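# Feed timber onto locked rack hooks, leave feed stopped

## Task

A powered roller feed was halted while a timber piece was nearly through it, with only the piece's end still held by the rollers. Pressing the green button runs the feed until the red button is pressed. Get the timber resting in both hooks of the rack next to the outfeed. Both hooks fold down and must be locked. At the end the machine must be stopped.

## Robot and tools

Robots: three identical i2rt Big YAM arms named arm1, arm2 and arm3. Each has six revolute joints, a two-finger gripper and a wrist camera (arm1_cam_wrist, arm2_cam_wrist, arm3_cam_wrist). Fixed room cameras are cam_button, cam_end, cam_over and cam_side. Each foot (base_link) faces along its own +x. Calibrated feet in the scene frame: arm1 at x=-0.164 y=+0.672 z=+0.863, quat_wxyz=(+0.729, -0.001, +0.000, -0.684). arm2 at x=+1.172 y=-0.706 z=+0.777, quat_wxyz=(+0.623, +0.008, -0.002, +0.782). arm3 at x=+1.153 y=+0.471 z=+0.835, quat_wxyz=(+0.674, +0.000, +0.000, -0.739). The hand reaches roughly 1.0 m from the joint1 axis.

Frame: one shared scene frame in metres, origin on the floor, +z up. "hand" is the point between the finger pads, about 1 cm behind the tips. The fingers point along the hand's +z and open and close along its y. "hand_target" is the hand pose implied by the joint targets currently held. Printed hand poses can be off, more so at long reach. Hands often settle a centimetre or more from the requested pose.

Joints: all values are absolute targets, in radians except gripper_m.
- joint1_rad: -2.879 to 2.879. Turns the arm about its foot; positive is counter-clockwise seen from above.
- joint2_rad: 0 to 3.141. Shoulder; 0 points the upper arm back, and larger values lift it up and then forward.
- joint3_rad: 0 to 3.019. Elbow; 0 is fully folded.
- joint4_rad: -1.692 to 1.57. Hand pitch; positive tilts the fingers up.
- joint5_rad: -1.57 to 1.57. Sideways swing; positive goes to the arm's right.
- joint6_rad: -2.094 to 2.094. Roll; positive is clockwise seen from behind the hand.
- gripper_m: 0 to 0.093. The gap between fingertips in metres; force is about 50 to 64 N per pad.
The "done" tolerances are ±0.045, 0.14, 0.09, 0.055, 0.03, 0.035 and 0.003 respectively.

move: each arm gets its own optional object under its name. An arm that is omitted keeps its previous command. Inside an arm's object:
- "joints": a dict of absolute joint targets by name.
- "target": one list of 7 numbers [x, y, z, qw, qx, qy, qz]. This is an absolute hand pose in the scene frame, in metres plus a unit quaternion. The hand travels in a straight line from its hand_target toward it. When "target" is given, "joints" may hold only gripper_m.
- "speed": the path's top speed, 0.002 to 0.5 m/s, default 0.25. Rotation is capped at twice that value in rad/s. Only allowed together with "target".
- "min_time_s": 0.1 to 8 s. It sets the shortest duration for that arm's joint moves and goes with "joints".
"cameras" is a list of camera names, or ["all"] or []. All motions start together. All hand paths in one call finish together, paced by the slowest. Each path takes 0.5 to 10 s, and no call runs past 15 s. Per control step, the commanded pose is clipped to within 100 mm and 20 degrees of the measured pose. Paths ignore obstacles and the other arms. Hands may overshoot speed, especially near full stretch. Calling move with no action returns the full state, all images and the scene number.

Result lines: "move: arm1 done; arm2 time_out" gives each moved arm's worst status. joint_status and hand_status report how the last accepted action ended:
- off_target: the joint stopped short of its target and may keep pushing.
- time_out: the arm keeps a nearby target and keeps pushing; on_its_own lists joints still heading there. To relieve the push, send each such joint its reported position.
- not_followed: a safety check held the targets back; "pose unreachable" is the same for a hand target. A withheld hand pose is dropped, but joint targets may keep being retried.
The "as last shown" line lists arms not named in the call; their lines repeat the earlier values and read "not commanded". "Joint velocities" are in rad/s, with the gripper in m/s. Joint torques are in N m, positive toward larger angles, and include the arm's own weight. Numbers 3 and 4 wrap at ±28. The "pictures" line gives the image order, and frames may lag the state slightly. A refused call, or a stop during a call, cancels the later move, wait and finished_scene calls in the same reply.

Gripper readings: when clamped on a hard part, gripper_m reads up to 0.005 narrower than the part, or up to 0.002 wider. Closed on nothing, it reads 0.000 to 0.003. For a full-force grip, send about 0.005 below the reading at first contact. To release, send a value well above the current reading.

wait: {"seconds": 0 to 10, "cameras": optional}. Nothing new is commanded while the scene keeps running.
zoom_image: {"camera": name, "region": [x0, y0, x1, y1]} in pixels, from the top-left corner, at most 504 by 504. It works only on cameras in the latest images.
read_manual: returns only the URDF licence texts.
finished_scene: {"scene": the current scene's number}. Call it only once the goal holds without the robots. It cannot be undone.

The scene keeps running while you think, and arms hold their last command. Avoid:
- hard contact between arms, including one gripper closing on another's fingers (checks may not stop this in time);
- hard hits on fixed or heavy objects;
- dropping the timber, or releasing it while it moves;
- knocking anything out of the work area.
Arms do not stop on contact and can keep pushing hard. Long pushing, holding loads or stretched poses heat the motors. MOTOR HOT appears at 85 °C. At 100 °C an OVER-TEMPERATURE FAULT drops the arm for 30 to 60 s or more, and keys it blocked read limit_stop_at_motor_heat, so resend them. Loose objects may be nudged by brief disturbances. Smooth, low-effort motion is preferred.

Each tool is called after "Emit:" as name([rows], argument=value, ...), one row to a line, values as JSON.

## Session

Emit:
move()

Scene clock: 0.00 s.
Joint torques (N m): no reading
Motor temperatures (°C): arm1=[22 28 21 25 24 21 21] | arm2=[27 26 23 25 22 22 24] | arm3=[26 23 27 23 25 24 26]
Heat: arm1: hottest joint2_rad 28 °C; arm2: hottest joint1_rad 27 °C; arm3: hottest joint3_rad 27 °C.
Joint velocities: within noise
arm1.joint_positions: joint1_rad=+0.369 joint2_rad=+0.587 joint3_rad=+1.364 joint4_rad=-1.504 joint5_rad=-0.112 joint6_rad=-0.463 gripper_m=+0.09396
arm1.joint_status: not commanded
arm1.hand: x=-0.0620 y=+0.4979 z=+1.3639 quat_wxyz=(-0.321, -0.280, -0.867, +0.258) (m; scene frame)
arm1.hand_target: x=-0.0626 y=+0.4994 z=+1.3742 quat_wxyz=(-0.329, -0.278, -0.862, +0.267) (m; scene frame)
arm1.hand_status: not commanded
arm2.joint_positions: joint1_rad=+0.631 joint2_rad=+0.644 joint3_rad=+1.438 joint4_rad=-1.217 joint5_rad=-0.103 joint6_rad=+0.210 gripper_m=+0.09396
arm2.joint_status: not commanded
arm2.hand: x=+0.9750 y=-0.5602 z=+1.3643 quat_wxyz=(-0.097, +0.760, -0.346, -0.542) (m; scene frame)
arm2.hand_target: x=+0.9779 y=-0.5628 z=+1.3789 quat_wxyz=(-0.101, +0.752, -0.342, -0.555) (m; scene frame)
arm2.hand_status: not commanded
arm3.joint_positions: joint1_rad=+0.213 joint2_rad=+0.607 joint3_rad=+1.315 joint4_rad=-1.205 joint5_rad=+0.009 joint6_rad=+0.553 gripper_m=+0.09396
arm3.joint_status: not commanded
arm3.hand: x=+1.1820 y=+0.2153 z=+1.3675 quat_wxyz=(-0.460, -0.724, -0.462, +0.225) (m; scene frame)
arm3.hand_target: x=+1.1817 y=+0.2178 z=+1.3773 quat_wxyz=(-0.468, -0.720, -0.459, +0.229) (m; scene frame)
arm3.hand_status: not commanded
pictures: arm1_cam_wrist, arm2_cam_wrist, arm3_cam_wrist, cam_button, cam_end, cam_over, cam_side

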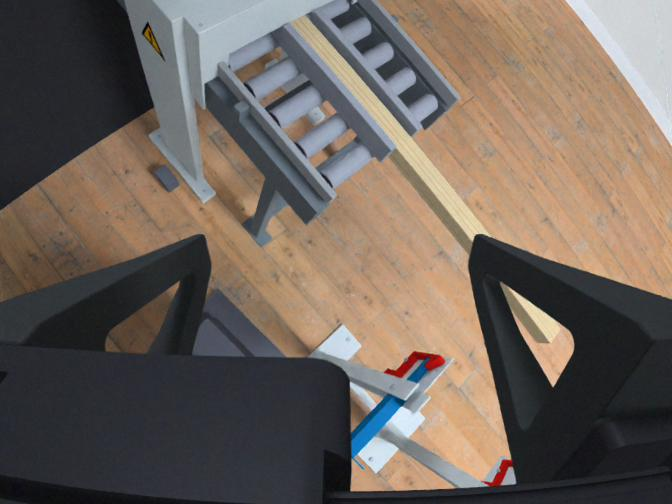

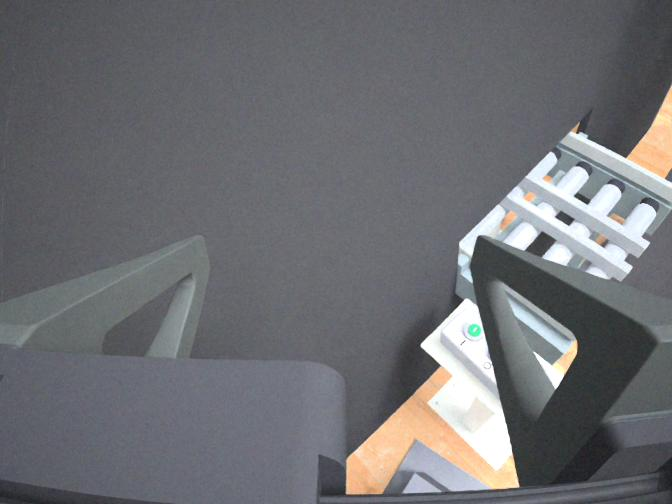

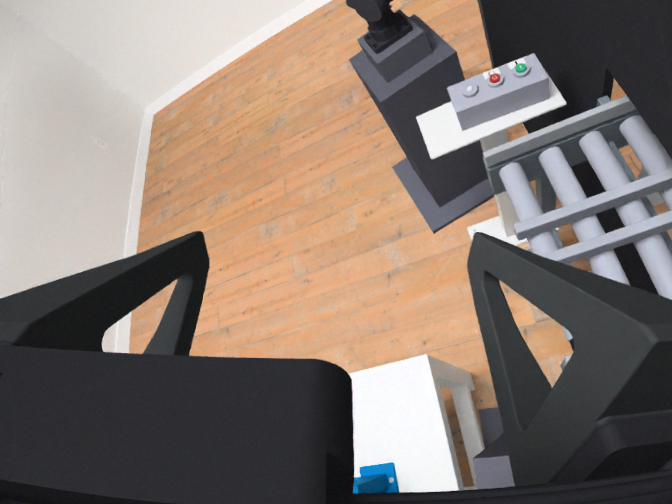

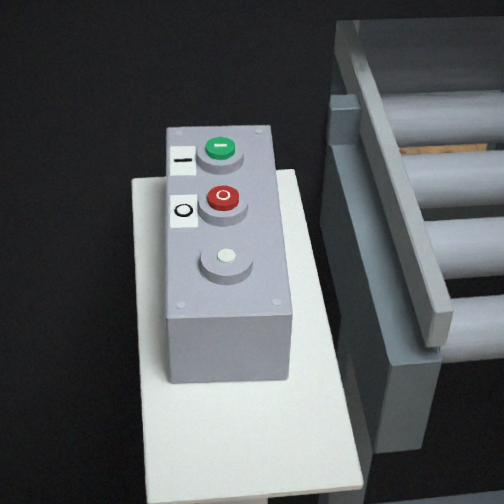

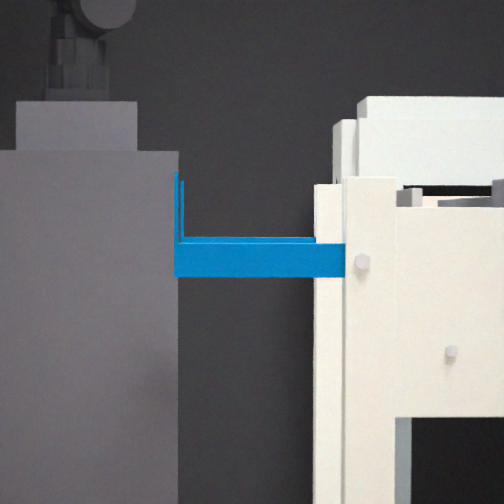

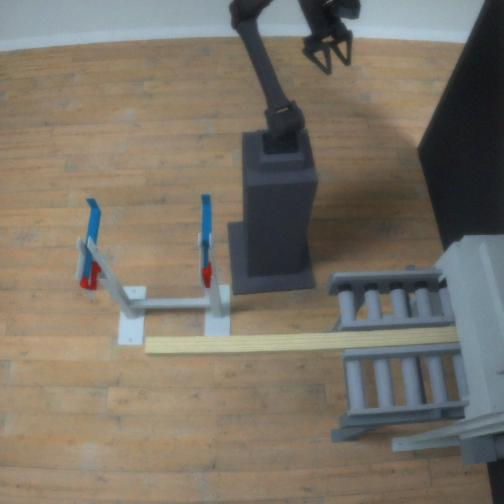

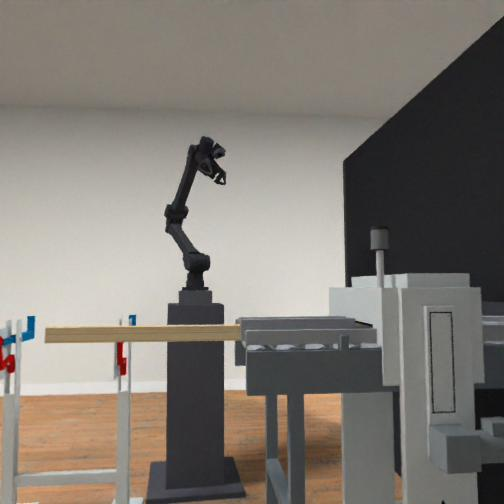

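Emit:
zoom_image(camera="cam_over", region=[50, 180, 250, 380])

Emit:
zoom_image(camera="cam_over", region=[304, 220, 504, 480])

Emit:
zoom_image(camera="cam_side", region=[0, 280, 250, 504])

Emit:
zoom_image(camera="cam_side", region=[220, 200, 504, 484])

Emit:
zoom_image(camera="arm1_cam_wrist", region=[280, 280, 580, 504])

Emit:
zoom_image(camera="arm3_cam_wrist", region=[340, 0, 672, 250])

Emit:
zoom_image(camera="arm2_cam_wrist", region=[372, 80, 672, 380])

Emit:
zoom_image(camera="cam_end", region=[100, 80, 504, 480])

Scaled by 2.520 from the camera's 504x504 image, which has a finer 720x720 frame.

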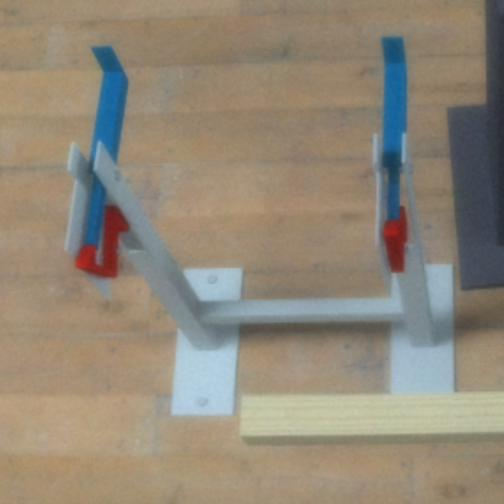

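Scaled by 1.938 from the camera's 504x504 image, which has a finer 720x720 frame.

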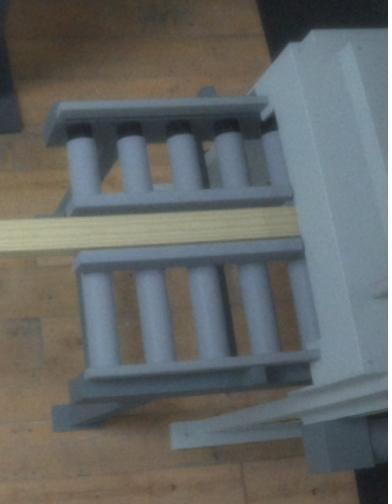

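Scaled by 2.016 from the camera's 504x504 image, which has a finer 720x720 frame.

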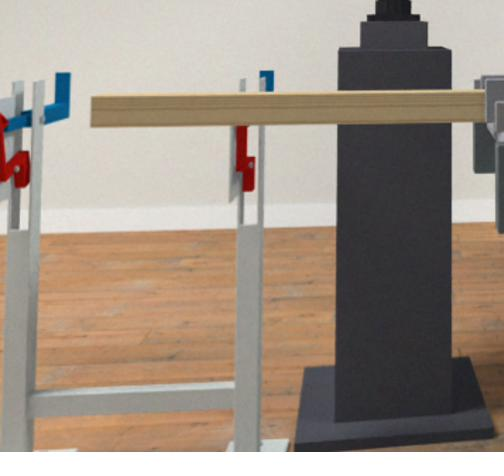

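Scaled by 1.775 from the camera's 504x504 image, which has a finer 720x720 frame.

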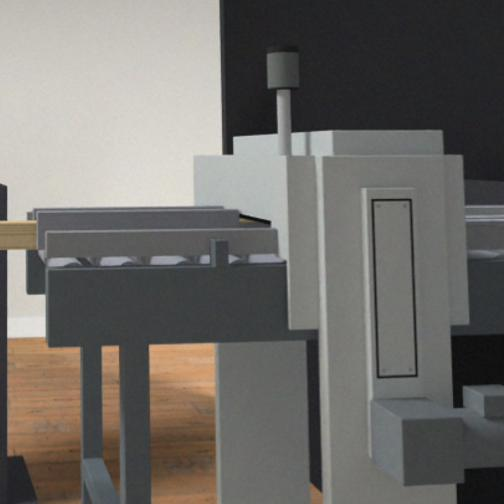

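Scaled by 1.680 from the camera's 672x504 image, which has a finer 960x720 frame.

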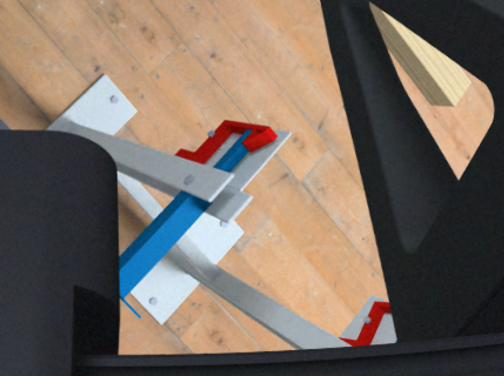

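Scaled by 1.518 from the camera's 672x504 image, which has a finer 960x720 frame.

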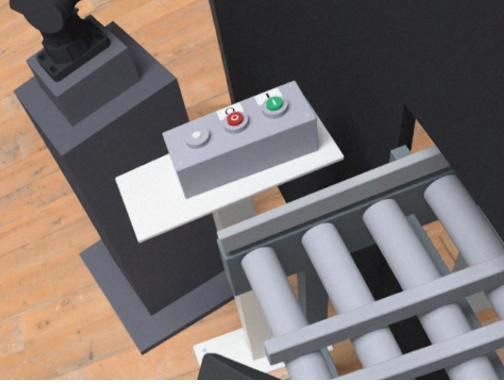

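Scaled by 1.680 from the camera's 672x504 image, which has a finer 960x720 frame.

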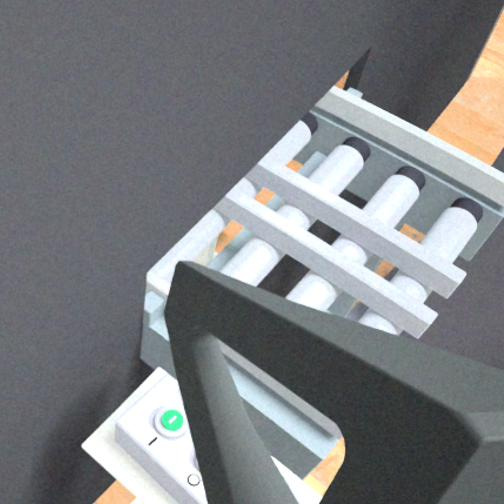

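Scaled by 1.248 from the camera's 504x504 image, which has a finer 720x720 frame.

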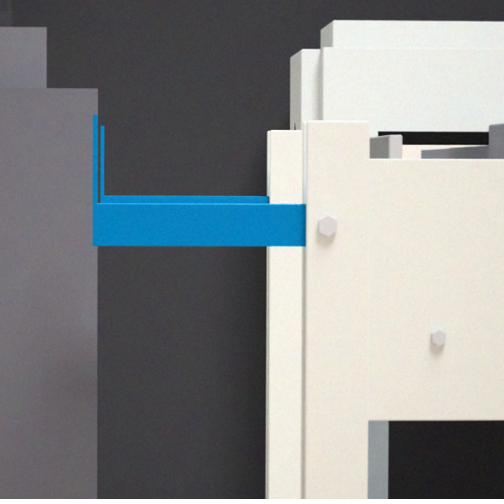

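Emit:
zoom_image(camera="arm3_cam_wrist", region=[330, 330, 672, 504])

Emit:
zoom_image(camera="cam_button", region=[100, 80, 504, 484])

Emit:
zoom_image(camera="arm1_cam_wrist", region=[380, 330, 560, 490])

Emit:
zoom_image(camera="cam_over", region=[70, 190, 140, 300])

Emit:
zoom_image(camera="cam_over", region=[180, 190, 240, 290])

Emit:
zoom_image(camera="cam_side", region=[0, 300, 60, 400])

Emit:
zoom_image(camera="cam_side", region=[100, 300, 160, 400])

Scaled by 1.474 from the camera's 672x504 image, which has a finer 960x720 frame.

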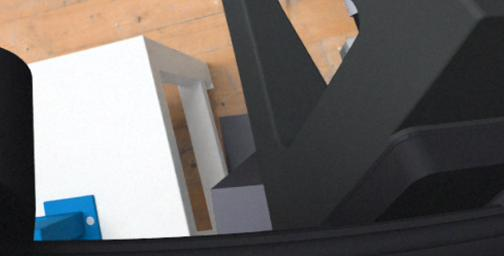

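Scaled by 1.248 from the camera's 504x504 image, which has a finer 720x720 frame.

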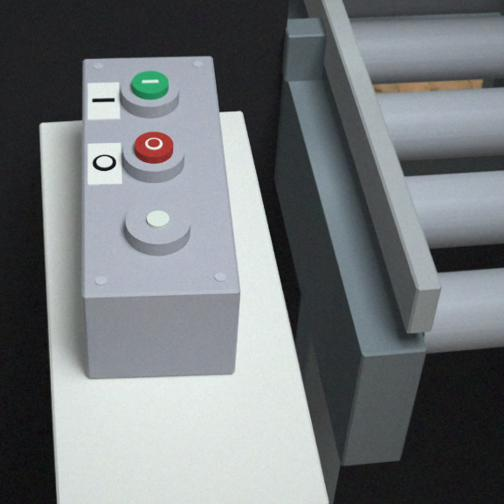

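Scaled by 2.800 from the camera's 672x504 image, which has a finer 960x720 frame.

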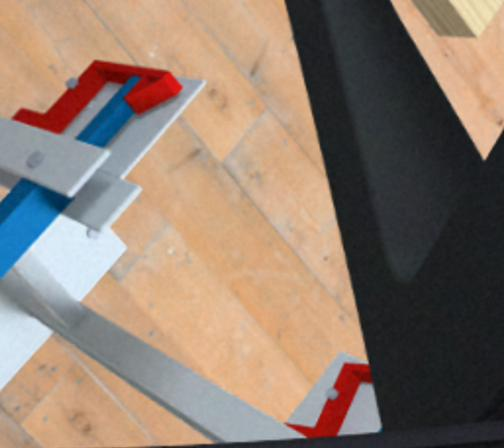

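Scaled by 4.582 from the camera's 504x504 image, which has a finer 720x720 frame.

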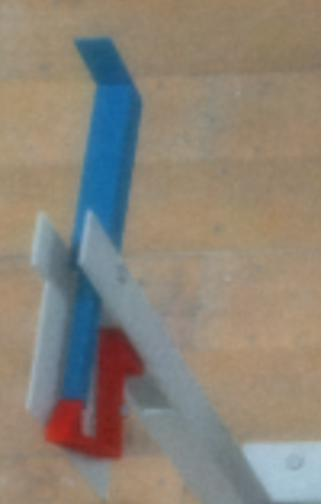

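Scaled by 5.040 from the camera's 504x504 image, which has a finer 720x720 frame.

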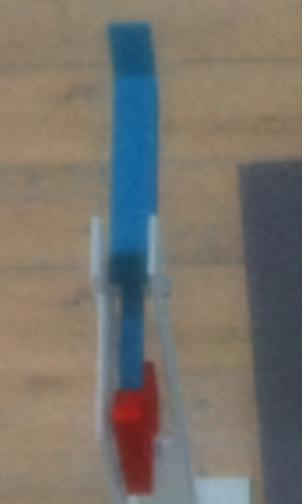

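Scaled by 5.040 from the camera's 504x504 image, which has a finer 720x720 frame.

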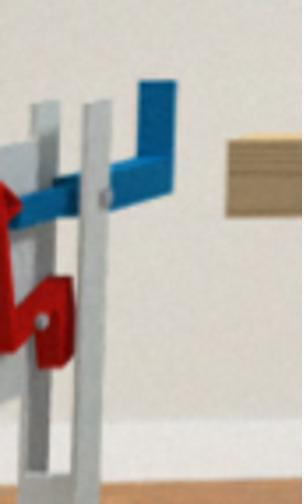

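Scaled by 5.040 from the camera's 504x504 image, which has a finer 720x720 frame.

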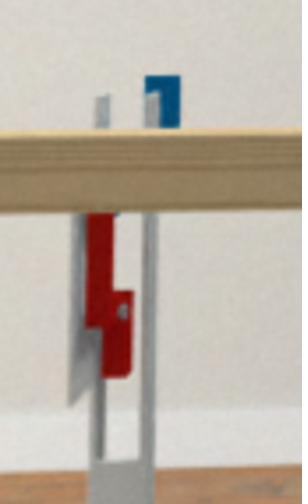

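Emit:
move(arm1={"target": [-0.62, 0.33, 1.08, 0, 1, 0, 0], "speed": 0.3, "joints": {"gripper_m": 0.093}}, cameras=["arm1_cam_wrist", "cam_over", "cam_side"])

Scene clock: 109.57 s.
Joint torques (N m): arm1=[-1.85 -18.2 13.15 0.06 0.21 0.16] | arm2=[1.44 2.02 10 2.03 0.08 0.14] | arm3=[-0.03 1.79 9.78 1.8 0.04 -0.08]
Motor temperatures (°C): arm1=[22 28 31 25 23 21 21] | arm2=[27 26 37 25 22 22 24] | arm3=[26 23 35 23 24 23 25]
Heat: arm1: hottest joint3_rad 31 °C; arm2: hottest joint3_rad 37 °C; arm3: hottest joint3_rad 35 °C.
move: arm1 off_target
Joint velocities: within noise
arm1.joint_positions: joint1_rad=-0.978 joint2_rad=+1.829 joint3_rad=+1.745 joint4_rad=-1.528 joint5_rad=-0.002 joint6_rad=+0.634 gripper_m=+0.09308
arm1.joint_status: all done
arm1.hand: x=-0.6029 y=+0.3335 z=+1.0636 quat_wxyz=(+0.011, -1.000, -0.012, -0.017) (m; scene frame)
arm1.hand_target: x=-0.6191 y=+0.3306 z=+1.0801 quat_wxyz=(+0.000, -1.000, +0.000, +0.000) (m; scene frame)
arm1.hand_status: off_target (0.024 m and 2.6 deg from the pose sent, 0.648 m and 147.5 deg at the start)
arm2, arm3: as last shown
pictures: arm1_cam_wrist, cam_over, cam_side
camera_calibration:
arm1_cam_wrist: T_world_to_cam=[[-0.0170306, 0.998824, 0.0453922, -0.392298], [0.803844, -0.0133201, 0.594691, -0.135817], [0.594597, 0.0466162, -0.802672, 1.3181], [0, 0, 0, 1]] pos_world=[-0.681243, 0.328583, 1.15658]

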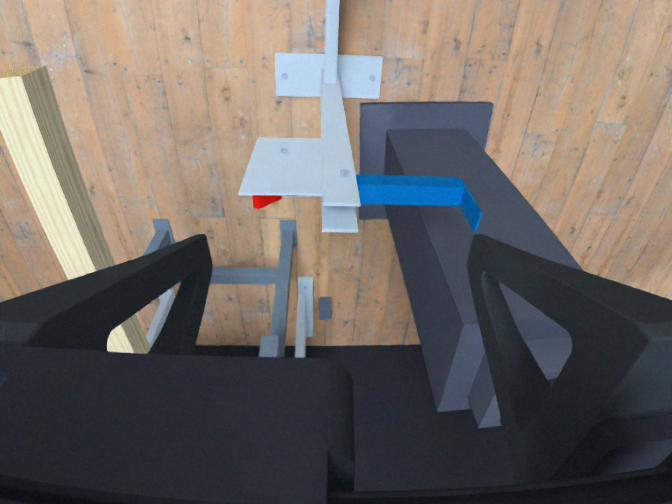

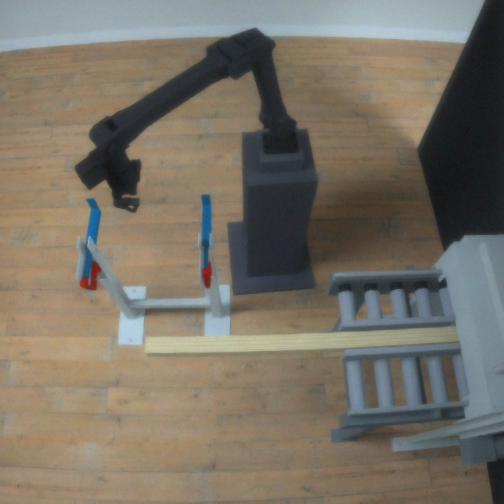

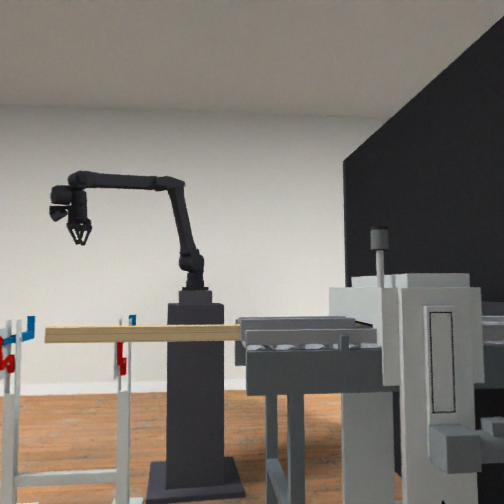

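Emit:
zoom_image(camera="arm1_cam_wrist", region=[200, 100, 520, 280])

Emit:
zoom_image(camera="cam_side", region=[0, 310, 140, 390])

Scaled by 1.575 from the camera's 672x504 image, which has a finer 960x720 frame.

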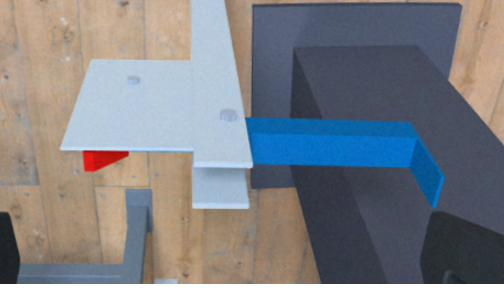

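Scaled by 3.600 from the camera's 504x504 image, which has a finer 720x720 frame.

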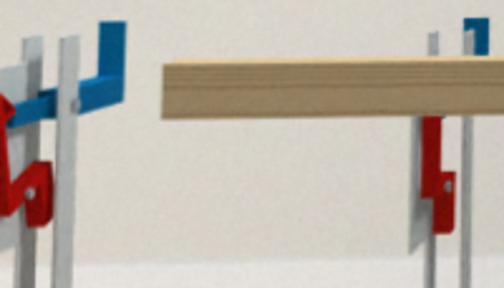

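Emit:
move(arm1={"target": [-0.18, 0.24, 1.06, 0, 0, 1, 0], "speed": 0.4}, cameras=["arm1_cam_wrist"])

Scene clock: 126.57 s.
Joint torques (N m): arm1=[-0.26 -12.69 8.25 0.8 -0.16 -0.04] | arm2=[1.44 1.96 9.99 2.03 0.08 0.14] | arm3=[-0.03 1.79 9.78 1.81 0.04 -0.08]
Motor temperatures (°C): arm1=[22 29 34 25 23 21 21] | arm2=[27 26 37 25 22 22 24] | arm3=[26 23 35 23 24 23 25]
Heat: arm1: hottest joint3_rad 34 °C; arm2: hottest joint3_rad 37 °C; arm3: hottest joint3_rad 35 °C.
move: arm1 done
Joint velocities: within noise
arm1.joint_positions: joint1_rad=-0.111 joint2_rad=+1.481 joint3_rad=+1.301 joint4_rad=-1.397 joint5_rad=+0.002 joint6_rad=-1.598 gripper_m=+0.09308
arm1.joint_status: not commanded
arm1.hand: x=-0.1848 y=+0.2429 z=+1.0611 quat_wxyz=(+0.001, -0.010, -1.000, -0.003) (m; scene frame)
arm1.hand_target: x=-0.1799 y=+0.2401 z=+1.0600 quat_wxyz=(+0.000, +0.000, -1.000, +0.000) (m; scene frame)
arm1.hand_status: done (0.006 m and 1.2 deg from the pose sent, 0.433 m and 178.7 deg at the start)
arm2, arm3: as last shown
pictures: arm1_cam_wrist
camera_calibration:
arm1_cam_wrist: T_world_to_cam=[[-0.0279748, -0.999442, 0.0182364, 0.21759], [-0.821128, 0.0333799, 0.569767, -0.756859], [-0.570058, 0.000964721, -0.821604, 0.887674], [0, 0, 0, 1]] pos_world=[-0.109364, 0.241876, 1.15658]

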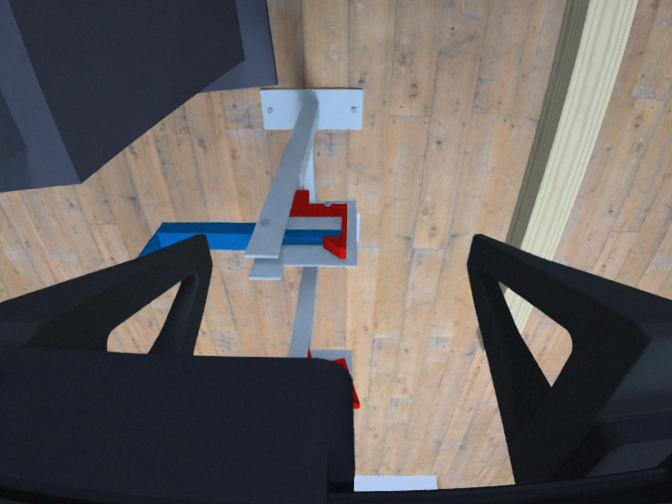

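Emit:
zoom_image(camera="arm1_cam_wrist", region=[230, 170, 400, 300])

Emit:
zoom_image(camera="arm1_cam_wrist", region=[260, 330, 400, 420])

Scaled by 2.965 from the camera's 672x504 image, which has a finer 960x720 frame.

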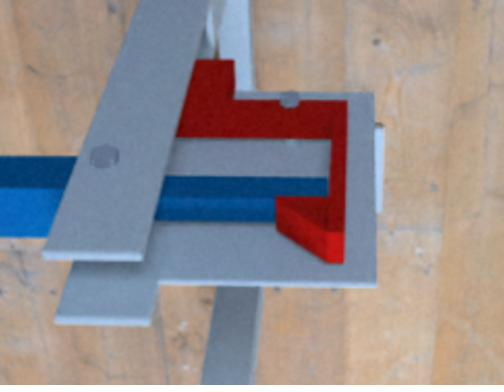

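Scaled by 3.600 from the camera's 672x504 image, which has a finer 960x720 frame.

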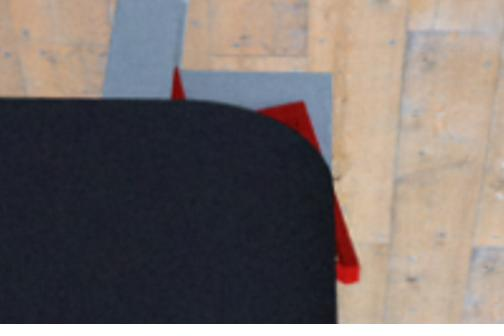

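Emit:
move(arm1={"target": [-0.40, 0.20, 1.02, -0.19, 0, 0.982, 0], "speed": 0.4}, cameras=["arm1_cam_wrist"])

Emit:
zoom_image(camera="arm1_cam_wrist", region=[210, 100, 460, 340])

Scene clock: 140.50 s.
Joint torques (N m): arm1=[-1.55 -15.27 12.49 0.95 0.21 -0.07] | arm2=[1.44 2.02 9.99 2.02 0.08 0.14] | arm3=[-0.03 1.85 9.78 1.78 0.04 -0.08]
Motor temperatures (°C): arm1=[22 30 33 25 23 21 21] | arm2=[27 26 38 25 22 22 24] | arm3=[26 23 36 23 24 23 25]
Heat: arm1: hottest joint3_rad 33 °C; arm2: hottest joint3_rad 38 °C; arm3: hottest joint3_rad 36 °C.
move: arm1 off_target
Joint velocities: within noise
arm1.joint_positions: joint1_rad=-0.403 joint2_rad=+1.660 joint3_rad=+1.319 joint4_rad=-1.152 joint5_rad=+0.359 joint6_rad=-1.933 gripper_m=+0.09308
arm1.joint_status: not commanded
arm1.hand: x=-0.3889 y=+0.2197 z=+1.0015 quat_wxyz=(+0.181, +0.004, -0.983, -0.025) (m; scene frame)
arm1.hand_target: x=-0.3995 y=+0.2013 z=+1.0204 quat_wxyz=(+0.190, +0.000, -0.982, +0.000) (m; scene frame)
arm1.hand_status: off_target (0.029 m and 3.1 deg from the pose sent, 0.223 m and 21.8 deg at the start)
arm2, arm3: as last shown
pictures: arm1_cam_wrist
camera_calibration:
arm1_cam_wrist: T_world_to_cam=[[-0.0000251193, -0.999658, -0.0261411, 0.245163], [-0.567011, -0.0215185, 0.823429, -1.03286], [-0.82371, 0.014843, -0.566816, 0.365631], [0, 0, 0, 1]] pos_world=[-0.284463, 0.217426, 1.06414]

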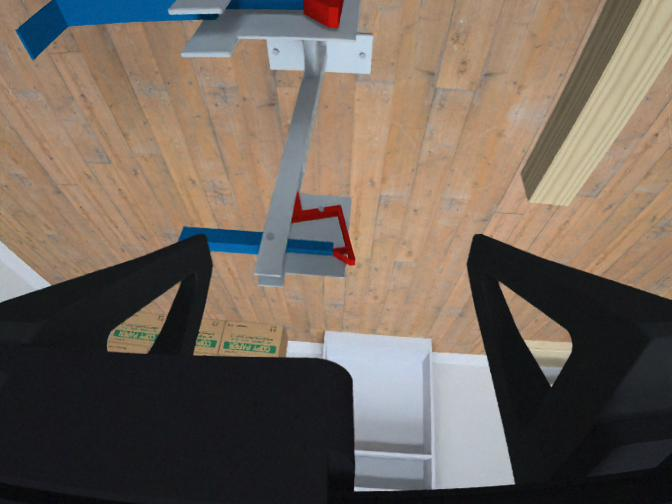

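Scaled by 2.016 from the camera's 672x504 image, which has a finer 960x720 frame.

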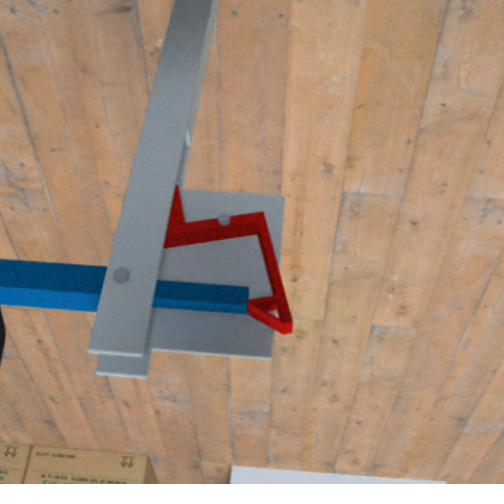

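Emit:
move(arm1={"target": [-0.82, 0.13, 0.93, 0, 1, 0, 0], "speed": 0.4, "joints": {"gripper_m": 0.0}}, cameras=["arm1_cam_wrist", "cam_over", "cam_end"])

Scene clock: 170.10 s.
Joint torques (N m): arm1=[-1.79 -27.75 13.85 1.5 0 0.18] | arm2=[1.44 1.96 10 2.03 0.08 0.14] | arm3=[0.03 1.79 9.77 1.8 0.04 -0.08]
Motor temperatures (°C): arm1=[22 31 37 25 22 20 22] | arm2=[27 26 38 25 22 22 24] | arm3=[26 23 36 23 24 23 25]
Heat: arm1: hottest joint3_rad 37 °C; arm2: hottest joint3_rad 38 °C; arm3: hottest joint3_rad 36 °C.
move: arm1 off_target
Joint velocities: within noise
arm1.joint_positions: joint1_rad=-0.932 joint2_rad=+2.705 joint3_rad=+2.869 joint4_rad=-1.462 joint5_rad=+0.004 joint6_rad=+0.679 gripper_m=+0.00067
arm1.joint_status: all done
arm1.hand: x=-0.8038 y=+0.1322 z=+0.9171 quat_wxyz=(-0.086, -0.991, -0.011, +0.106) (m; scene frame)
arm1.hand_target: x=-0.8180 y=+0.1317 z=+0.9301 quat_wxyz=(-0.103, -0.987, -0.001, +0.126) (m; scene frame)
arm1.hand_status: off_target (0.021 m and 15.8 deg from the pose sent, 0.446 m and 179.6 deg at the start; a joint's target at an end of its range on 49 of 154 steps)
arm2, arm3: as last shown
pictures: arm1_cam_wrist, cam_end, cam_over
camera_calibration:
arm1_cam_wrist: T_world_to_cam=[[-0.0284496, 0.98883, -0.14631, -0.0200673], [0.923418, 0.0820427, 0.374924, 0.395201], [0.38274, -0.124439, -0.915437, 1.28515], [0, 0, 0, 1]] pos_world=[-0.857386, 0.147343, 1.02537]

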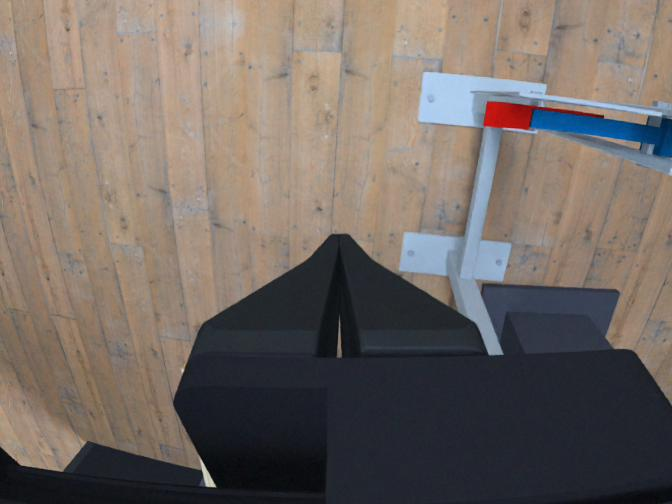

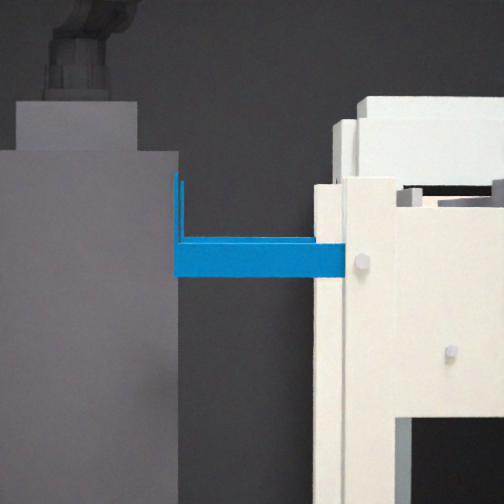

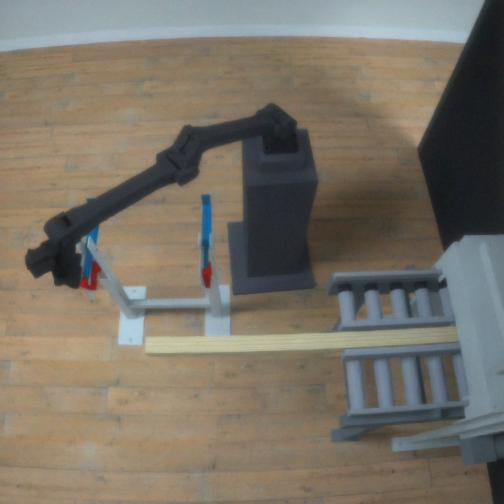

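Emit:
move(arm1={"target": [-0.845, 0.14, 0.74, -0.103, -0.987, -0.001, 0.126], "speed": 0.2}, cameras=["arm1_cam_wrist", "cam_side"])

Scene clock: 190.70 s.
Joint torques (N m): arm1=[-1.85 -29.51 13.67 0.75 0.01 -0.07] | arm2=[1.44 2.02 9.99 2.02 0.08 0.13] | arm3=[0.03 1.9 9.77 1.83 0.04 -0.08]
Motor temperatures (°C): arm1=[22 33 36 25 22 20 22] | arm2=[27 26 39 25 22 22 24] | arm3=[26 23 36 23 24 23 25]
Heat: arm1: hottest joint3_rad 36 °C; arm2: hottest joint3_rad 39 °C; arm3: hottest joint3_rad 36 °C.
move: arm1 off_target
Joint velocities: within noise
arm1.joint_positions: joint1_rad=-0.960 joint2_rad=+2.865 joint3_rad=+2.657 joint4_rad=-1.087 joint5_rad=-0.005 joint6_rad=+0.671 gripper_m=+0.00067
arm1.joint_status: not commanded
arm1.hand: x=-0.8245 y=+0.1431 z=+0.7157 quat_wxyz=(-0.088, -0.990, -0.002, +0.107) (m; scene frame)
arm1.hand_target: x=-0.8436 y=+0.1412 z=+0.7405 quat_wxyz=(-0.103, -0.986, -0.001, +0.127) (m; scene frame)
arm1.hand_status: off_target (0.032 m and 2.8 deg from the pose sent, 0.182 m and 3.2 deg at the start)
arm2, arm3: as last shown
pictures: arm1_cam_wrist, cam_side
camera_calibration:
arm1_cam_wrist: T_world_to_cam=[[-0.0106203, 0.988122, -0.153305, -0.0410328], [0.924413, 0.0681553, 0.375253, 0.491496], [0.381244, -0.137732, -0.914157, 1.10989], [0, 0, 0, 1]] pos_world=[-0.87792, 0.159914, 0.823885]

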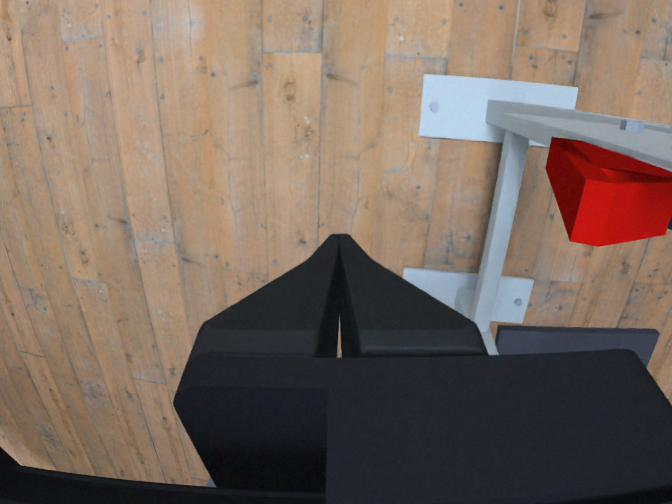

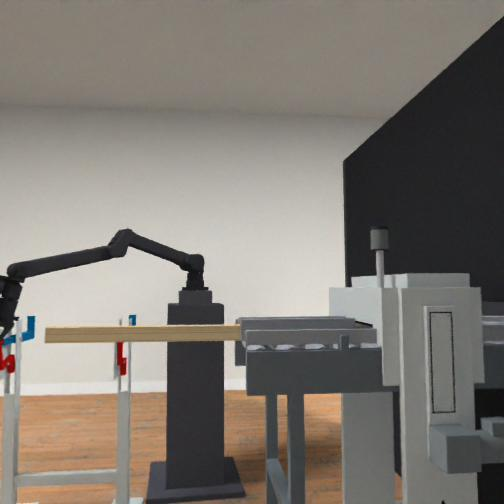

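Emit:
zoom_image(camera="arm1_cam_wrist", region=[472, 60, 672, 300])

Emit:
zoom_image(camera="cam_side", region=[0, 260, 60, 400])

Scaled by 2.100 from the camera's 672x504 image, which has a finer 960x720 frame.

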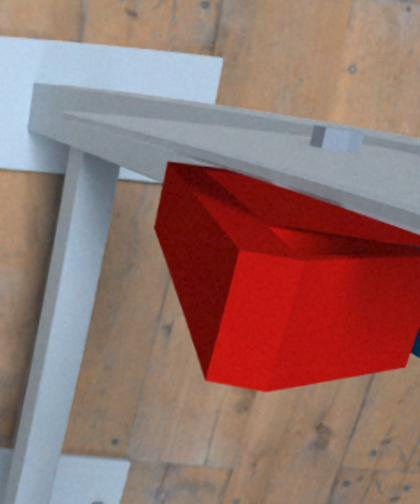

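Scaled by 3.600 from the camera's 504x504 image, which has a finer 720x720 frame.

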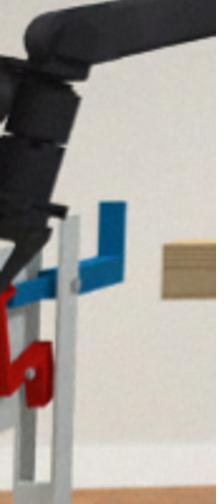

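Emit:
move(arm1={"target": [-0.862, 0.205, 0.745, -0.103, -0.987, -0.001, 0.126], "speed": 0.1}, cameras=["arm1_cam_wrist"])

Scene clock: 204.03 s.
Joint torques (N m): arm1=[-1.26 -30.8 7.6 1.58 -0.04 -0.05] | arm2=[1.44 2.02 9.99 2.03 0.08 0.14] | arm3=[-0.03 1.79 9.76 1.81 0.04 -0.08]
Motor temperatures (°C): arm1=[22 37 39 25 22 20 22] | arm2=[27 26 39 25 22 22 24] | arm3=[26 23 37 23 24 23 25]
Heat: arm1: hottest joint3_rad 39 °C; arm2: hottest joint3_rad 39 °C; arm3: hottest joint3_rad 37 °C.
move: arm1 off_target
Joint velocities: within noise
arm1.joint_positions: joint1_rad=-1.048 joint2_rad=+2.738 joint3_rad=+2.438 joint4_rad=-0.969 joint5_rad=-0.030 joint6_rad=+0.597 gripper_m=+0.00067
arm1.joint_status: not commanded
arm1.hand: x=-0.8574 y=+0.2059 z=+0.7318 quat_wxyz=(-0.097, -0.988, +0.003, +0.117) (m; scene frame)
arm1.hand_target: x=-0.8621 y=+0.2051 z=+0.7451 quat_wxyz=(-0.103, -0.987, -0.001, +0.126) (m; scene frame)
arm1.hand_status: off_target (0.014 m and 1.3 deg from the pose sent, 0.078 m and 2.8 deg at the start)
arm2, arm3: as last shown
pictures: arm1_cam_wrist
camera_calibration:
arm1_cam_wrist: T_world_to_cam=[[-0.00400586, 0.985255, -0.171043, -0.081677], [0.932384, 0.0655038, 0.355483, 0.533424], [0.361446, -0.158054, -0.918899, 1.13638], [0, 0, 0, 1]] pos_world=[-0.908423, 0.225141, 0.840625]

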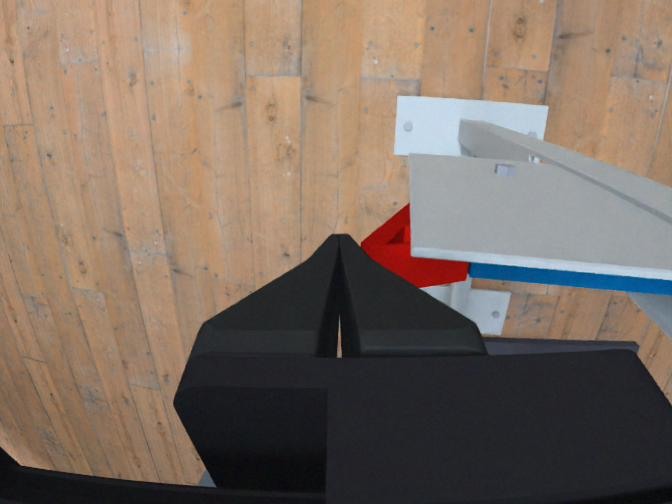

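Emit:
move(arm1={"target": [-0.843, 0.188, 0.745, -0.103, -0.987, -0.001, 0.126], "speed": 0.1}, cameras=["arm1_cam_wrist"])

Emit:
zoom_image(camera="arm1_cam_wrist", region=[280, 120, 600, 340])

Scene clock: 214.23 s.
Joint torques (N m): arm1=[-0.15 -30.51 7.53 1.58 0.19 0.15] | arm2=[1.44 2.02 10 2.02 0.08 0.14] | arm3=[0.03 1.79 9.77 1.81 0.04 -0.08]
Motor temperatures (°C): arm1=[22 38 37 25 22 20 22] | arm2=[27 26 39 25 22 22 24] | arm3=[26 23 37 23 24 23 25]
Heat: arm1: hottest joint2_rad 38 °C; arm2: hottest joint3_rad 39 °C; arm3: hottest joint3_rad 37 °C.
move: arm1 off_target
Joint velocities: within noise
arm1.joint_positions: joint1_rad=-1.032 joint2_rad=+2.709 joint3_rad=+2.380 joint4_rad=-0.939 joint5_rad=-0.025 joint6_rad=+0.606 gripper_m=+0.00067
arm1.joint_status: not commanded
arm1.hand: x=-0.8451 y=+0.1983 z=+0.7320 quat_wxyz=(-0.097, -0.988, +0.000, +0.118) (m; scene frame)
arm1.hand_target: x=-0.8430 y=+0.1881 z=+0.7448 quat_wxyz=(-0.103, -0.987, -0.001, +0.126) (m; scene frame)
arm1.hand_status: off_target (0.017 m and 1.2 deg from the pose sent, 0.026 m and 1.3 deg at the start)
arm2, arm3: as last shown
pictures: arm1_cam_wrist
camera_calibration:
arm1_cam_wrist: T_world_to_cam=[[-0.0101702, 0.985334, -0.170332, -0.0798346], [0.932501, 0.0708459, 0.35415, 0.52234], [0.361023, -0.155233, -0.919546, 1.13046], [0, 0, 0, 1]] pos_world=[-0.896016, 0.217143, 0.840923]

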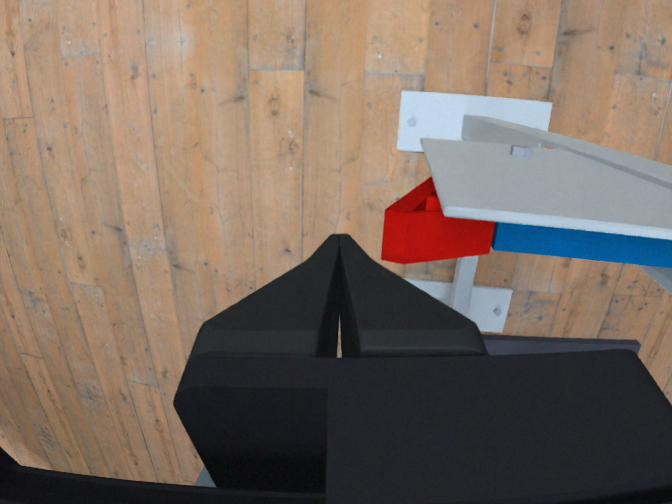

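Scaled by 1.575 from the camera's 672x504 image, which has a finer 960x720 frame.

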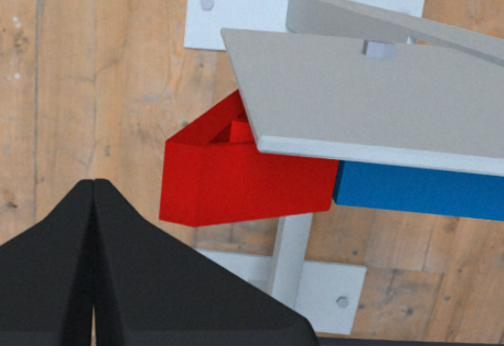

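Emit:
move(arm1={"target": [-0.843, 0.222, 0.745, -0.103, -0.987, -0.001, 0.126], "speed": 0.05}, cameras=["arm1_cam_wrist"])

Emit:
zoom_image(camera="arm1_cam_wrist", region=[280, 120, 600, 340])

Scene clock: 218.90 s.
Joint torques (N m): arm1=[-1.85 -29.74 7.3 1.55 -0.04 -0.06] | arm2=[1.44 2.02 9.99 2.02 0.08 0.14] | arm3=[-0.09 1.79 9.77 1.81 0.04 -0.08]
Motor temperatures (°C): arm1=[22 38 36 25 22 20 22] | arm2=[27 26 39 25 22 22 24] | arm3=[26 23 37 23 24 23 25]
Heat: arm1: hottest joint2_rad 38 °C; arm2: hottest joint3_rad 39 °C; arm3: hottest joint3_rad 37 °C.
move: arm1 off_target
Joint velocities: within noise
arm1.joint_positions: joint1_rad=-1.044 joint2_rad=+2.633 joint3_rad=+2.229 joint4_rad=-0.863 joint5_rad=-0.032 joint6_rad=+0.592 gripper_m=+0.00067
arm1.joint_status: not commanded
arm1.hand: x=-0.8344 y=+0.2160 z=+0.7327 quat_wxyz=(-0.098, -0.988, -0.002, +0.117) (m; scene frame)
arm1.hand_target: x=-0.8430 y=+0.2221 z=+0.7449 quat_wxyz=(-0.103, -0.987, -0.001, +0.126) (m; scene frame)
arm1.hand_status: off_target (0.016 m and 1.2 deg from the pose sent, 0.027 m and 1.2 deg at the start)
arm2.joint_positions: joint1_rad=+0.631 joint2_rad=+0.644 joint3_rad=+1.438 joint4_rad=-1.217 joint5_rad=-0.103 joint6_rad=+0.210 gripper_m=+0.09396
arm2.joint_status: not commanded
arm2.hand: x=+0.9750 y=-0.5602 z=+1.3643 quat_wxyz=(-0.097, +0.760, -0.346, -0.542) (m; scene frame)
arm2.hand_target: x=+0.9779 y=-0.5628 z=+1.3789 quat_wxyz=(-0.101, +0.752, -0.342, -0.555) (m; scene frame)
arm2.hand_status: not commanded
arm3.joint_positions: joint1_rad=+0.213 joint2_rad=+0.607 joint3_rad=+1.315 joint4_rad=-1.205 joint5_rad=+0.009 joint6_rad=+0.553 gripper_m=+0.09396
arm3.joint_status: not commanded
arm3.hand: x=+1.1820 y=+0.2153 z=+1.3675 quat_wxyz=(-0.460, -0.724, -0.462, +0.225) (m; scene frame)
arm3.hand_target: x=+1.1817 y=+0.2178 z=+1.3773 quat_wxyz=(-0.468, -0.720, -0.459, +0.229) (m; scene frame)
arm3.hand_status: not commanded
pictures: arm1_cam_wrist
camera_calibration:
arm1_cam_wrist: T_world_to_cam=[[-0.0141534, 0.985082, -0.171504, -0.099525], [0.931962, 0.0751409, 0.354683, 0.5091], [0.362279, -0.154815, -0.919123, 1.13071], [0, 0, 0, 1]] pos_world=[-0.885504, 0.234838, 0.841626]

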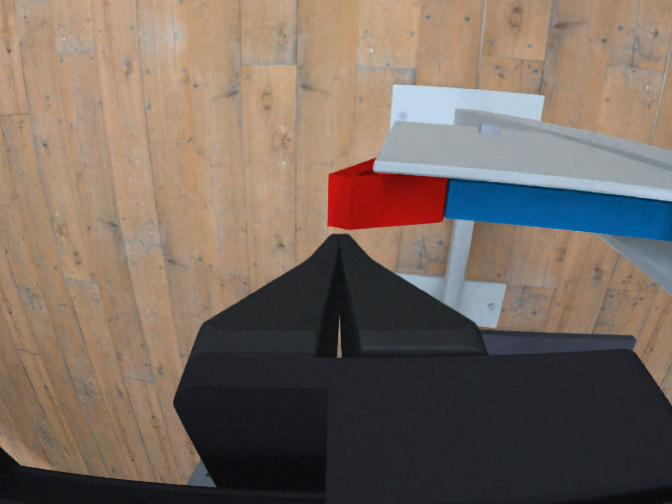

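Scaled by 1.575 from the camera's 672x504 image, which has a finer 960x720 frame.

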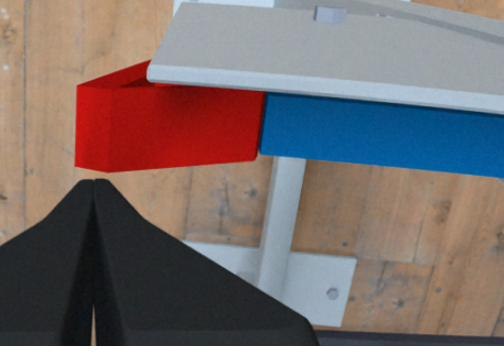

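Emit:
move(arm1={"target": [-0.850, 0.180, 0.745, -0.103, -0.987, -0.001, 0.126], "speed": 0.1}, cameras=[])

Emit:
move(arm1={"target": [-0.853, 0.222, 0.745, -0.103, -0.987, -0.001, 0.126], "speed": 0.05}, cameras=["arm1_cam_wrist"])

Emit:
zoom_image(camera="arm1_cam_wrist", region=[280, 120, 600, 340])

Scene clock: 226.57 s.
Joint torques (N m): arm1=[-0.21 -27.28 13.27 0.69 0.19 0.15] | arm2=[1.49 1.96 10 2.02 0.08 0.14] | arm3=[-0.03 1.85 9.77 1.78 0.04 -0.08]
Motor temperatures (°C): arm1=[22 37 36 25 22 20 23] | arm2=[27 26 39 25 22 22 24] | arm3=[26 23 37 23 24 23 25]
Heat: arm1: hottest joint2_rad 37 °C; arm2: hottest joint3_rad 39 °C; arm3: hottest joint3_rad 37 °C.
move: arm1 off_target
Joint velocities: within noise
arm1.joint_positions: joint1_rad=-1.027 joint2_rad=+2.710 joint3_rad=+2.392 joint4_rad=-0.960 joint5_rad=-0.024 joint6_rad=+0.610 gripper_m=+0.00067
arm1.joint_status: not commanded
arm1.hand: x=-0.8423 y=+0.1962 z=+0.7348 quat_wxyz=(-0.094, -0.989, +0.000, +0.113) (m; scene frame)
arm1.hand_target: x=-0.8488 y=+0.1805 z=+0.7454 quat_wxyz=(-0.104, -0.987, -0.001, +0.127) (m; scene frame)
arm1.hand_status: off_target (0.021 m and 1.8 deg from the pose sent, 0.041 m and 1.2 deg at the start)
arm2, arm3: as last shown
pictures: none
No camera images: "cameras" was empty.

Scene clock: 228.23 s.
Joint torques (N m): arm1=[-2.02 -29.86 7.41 1.57 0.16 -0.06] | arm2=[1.44 2.02 9.99 2.03 0.08 0.13] | arm3=[-0.03 1.85 9.77 1.8 0.04 -0.08]
Motor temperatures (°C): arm1=[22 37 36 25 22 20 23] | arm2=[27 26 39 25 22 22 24] | arm3=[26 23 37 23 24 23 25]
Heat: arm1: hottest joint2_rad 37 °C; arm2: hottest joint3_rad 39 °C; arm3: hottest joint3_rad 37 °C.
move: arm1 off_target
Joint velocities: within noise
arm1.joint_positions: joint1_rad=-1.050 joint2_rad=+2.663 joint3_rad=+2.292 joint4_rad=-0.895 joint5_rad=-0.038 joint6_rad=+0.585 gripper_m=+0.00067
arm1.joint_status: not commanded
arm1.hand: x=-0.8439 y=+0.2145 z=+0.7340 quat_wxyz=(-0.100, -0.988, -0.003, +0.116) (m; scene frame)
arm1.hand_target: x=-0.8530 y=+0.2220 z=+0.7449 quat_wxyz=(-0.103, -0.987, -0.001, +0.126) (m; scene frame)
arm1.hand_status: off_target (0.016 m and 1.2 deg from the pose sent, 0.030 m and 1.8 deg at the start)
arm2, arm3: as last shown
pictures: arm1_cam_wrist
camera_calibration:
arm1_cam_wrist: T_world_to_cam=[[-0.0157206, 0.98422, -0.176247, -0.0956716], [0.931445, 0.0785046, 0.355313, 0.516035], [0.363543, -0.158579, -0.917981, 1.13614], [0, 0, 0, 1]] pos_world=[-0.895196, 0.233818, 0.842736]

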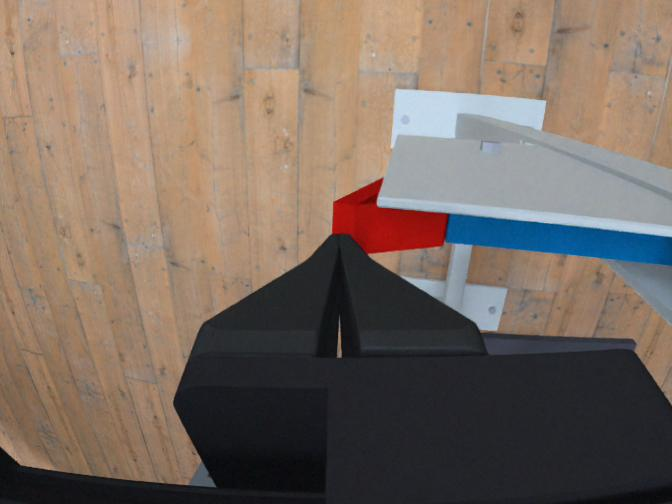

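Scaled by 1.575 from the camera's 672x504 image, which has a finer 960x720 frame.

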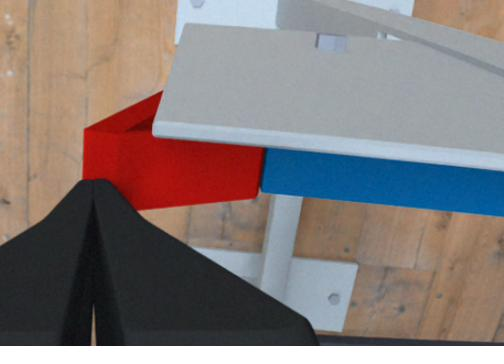

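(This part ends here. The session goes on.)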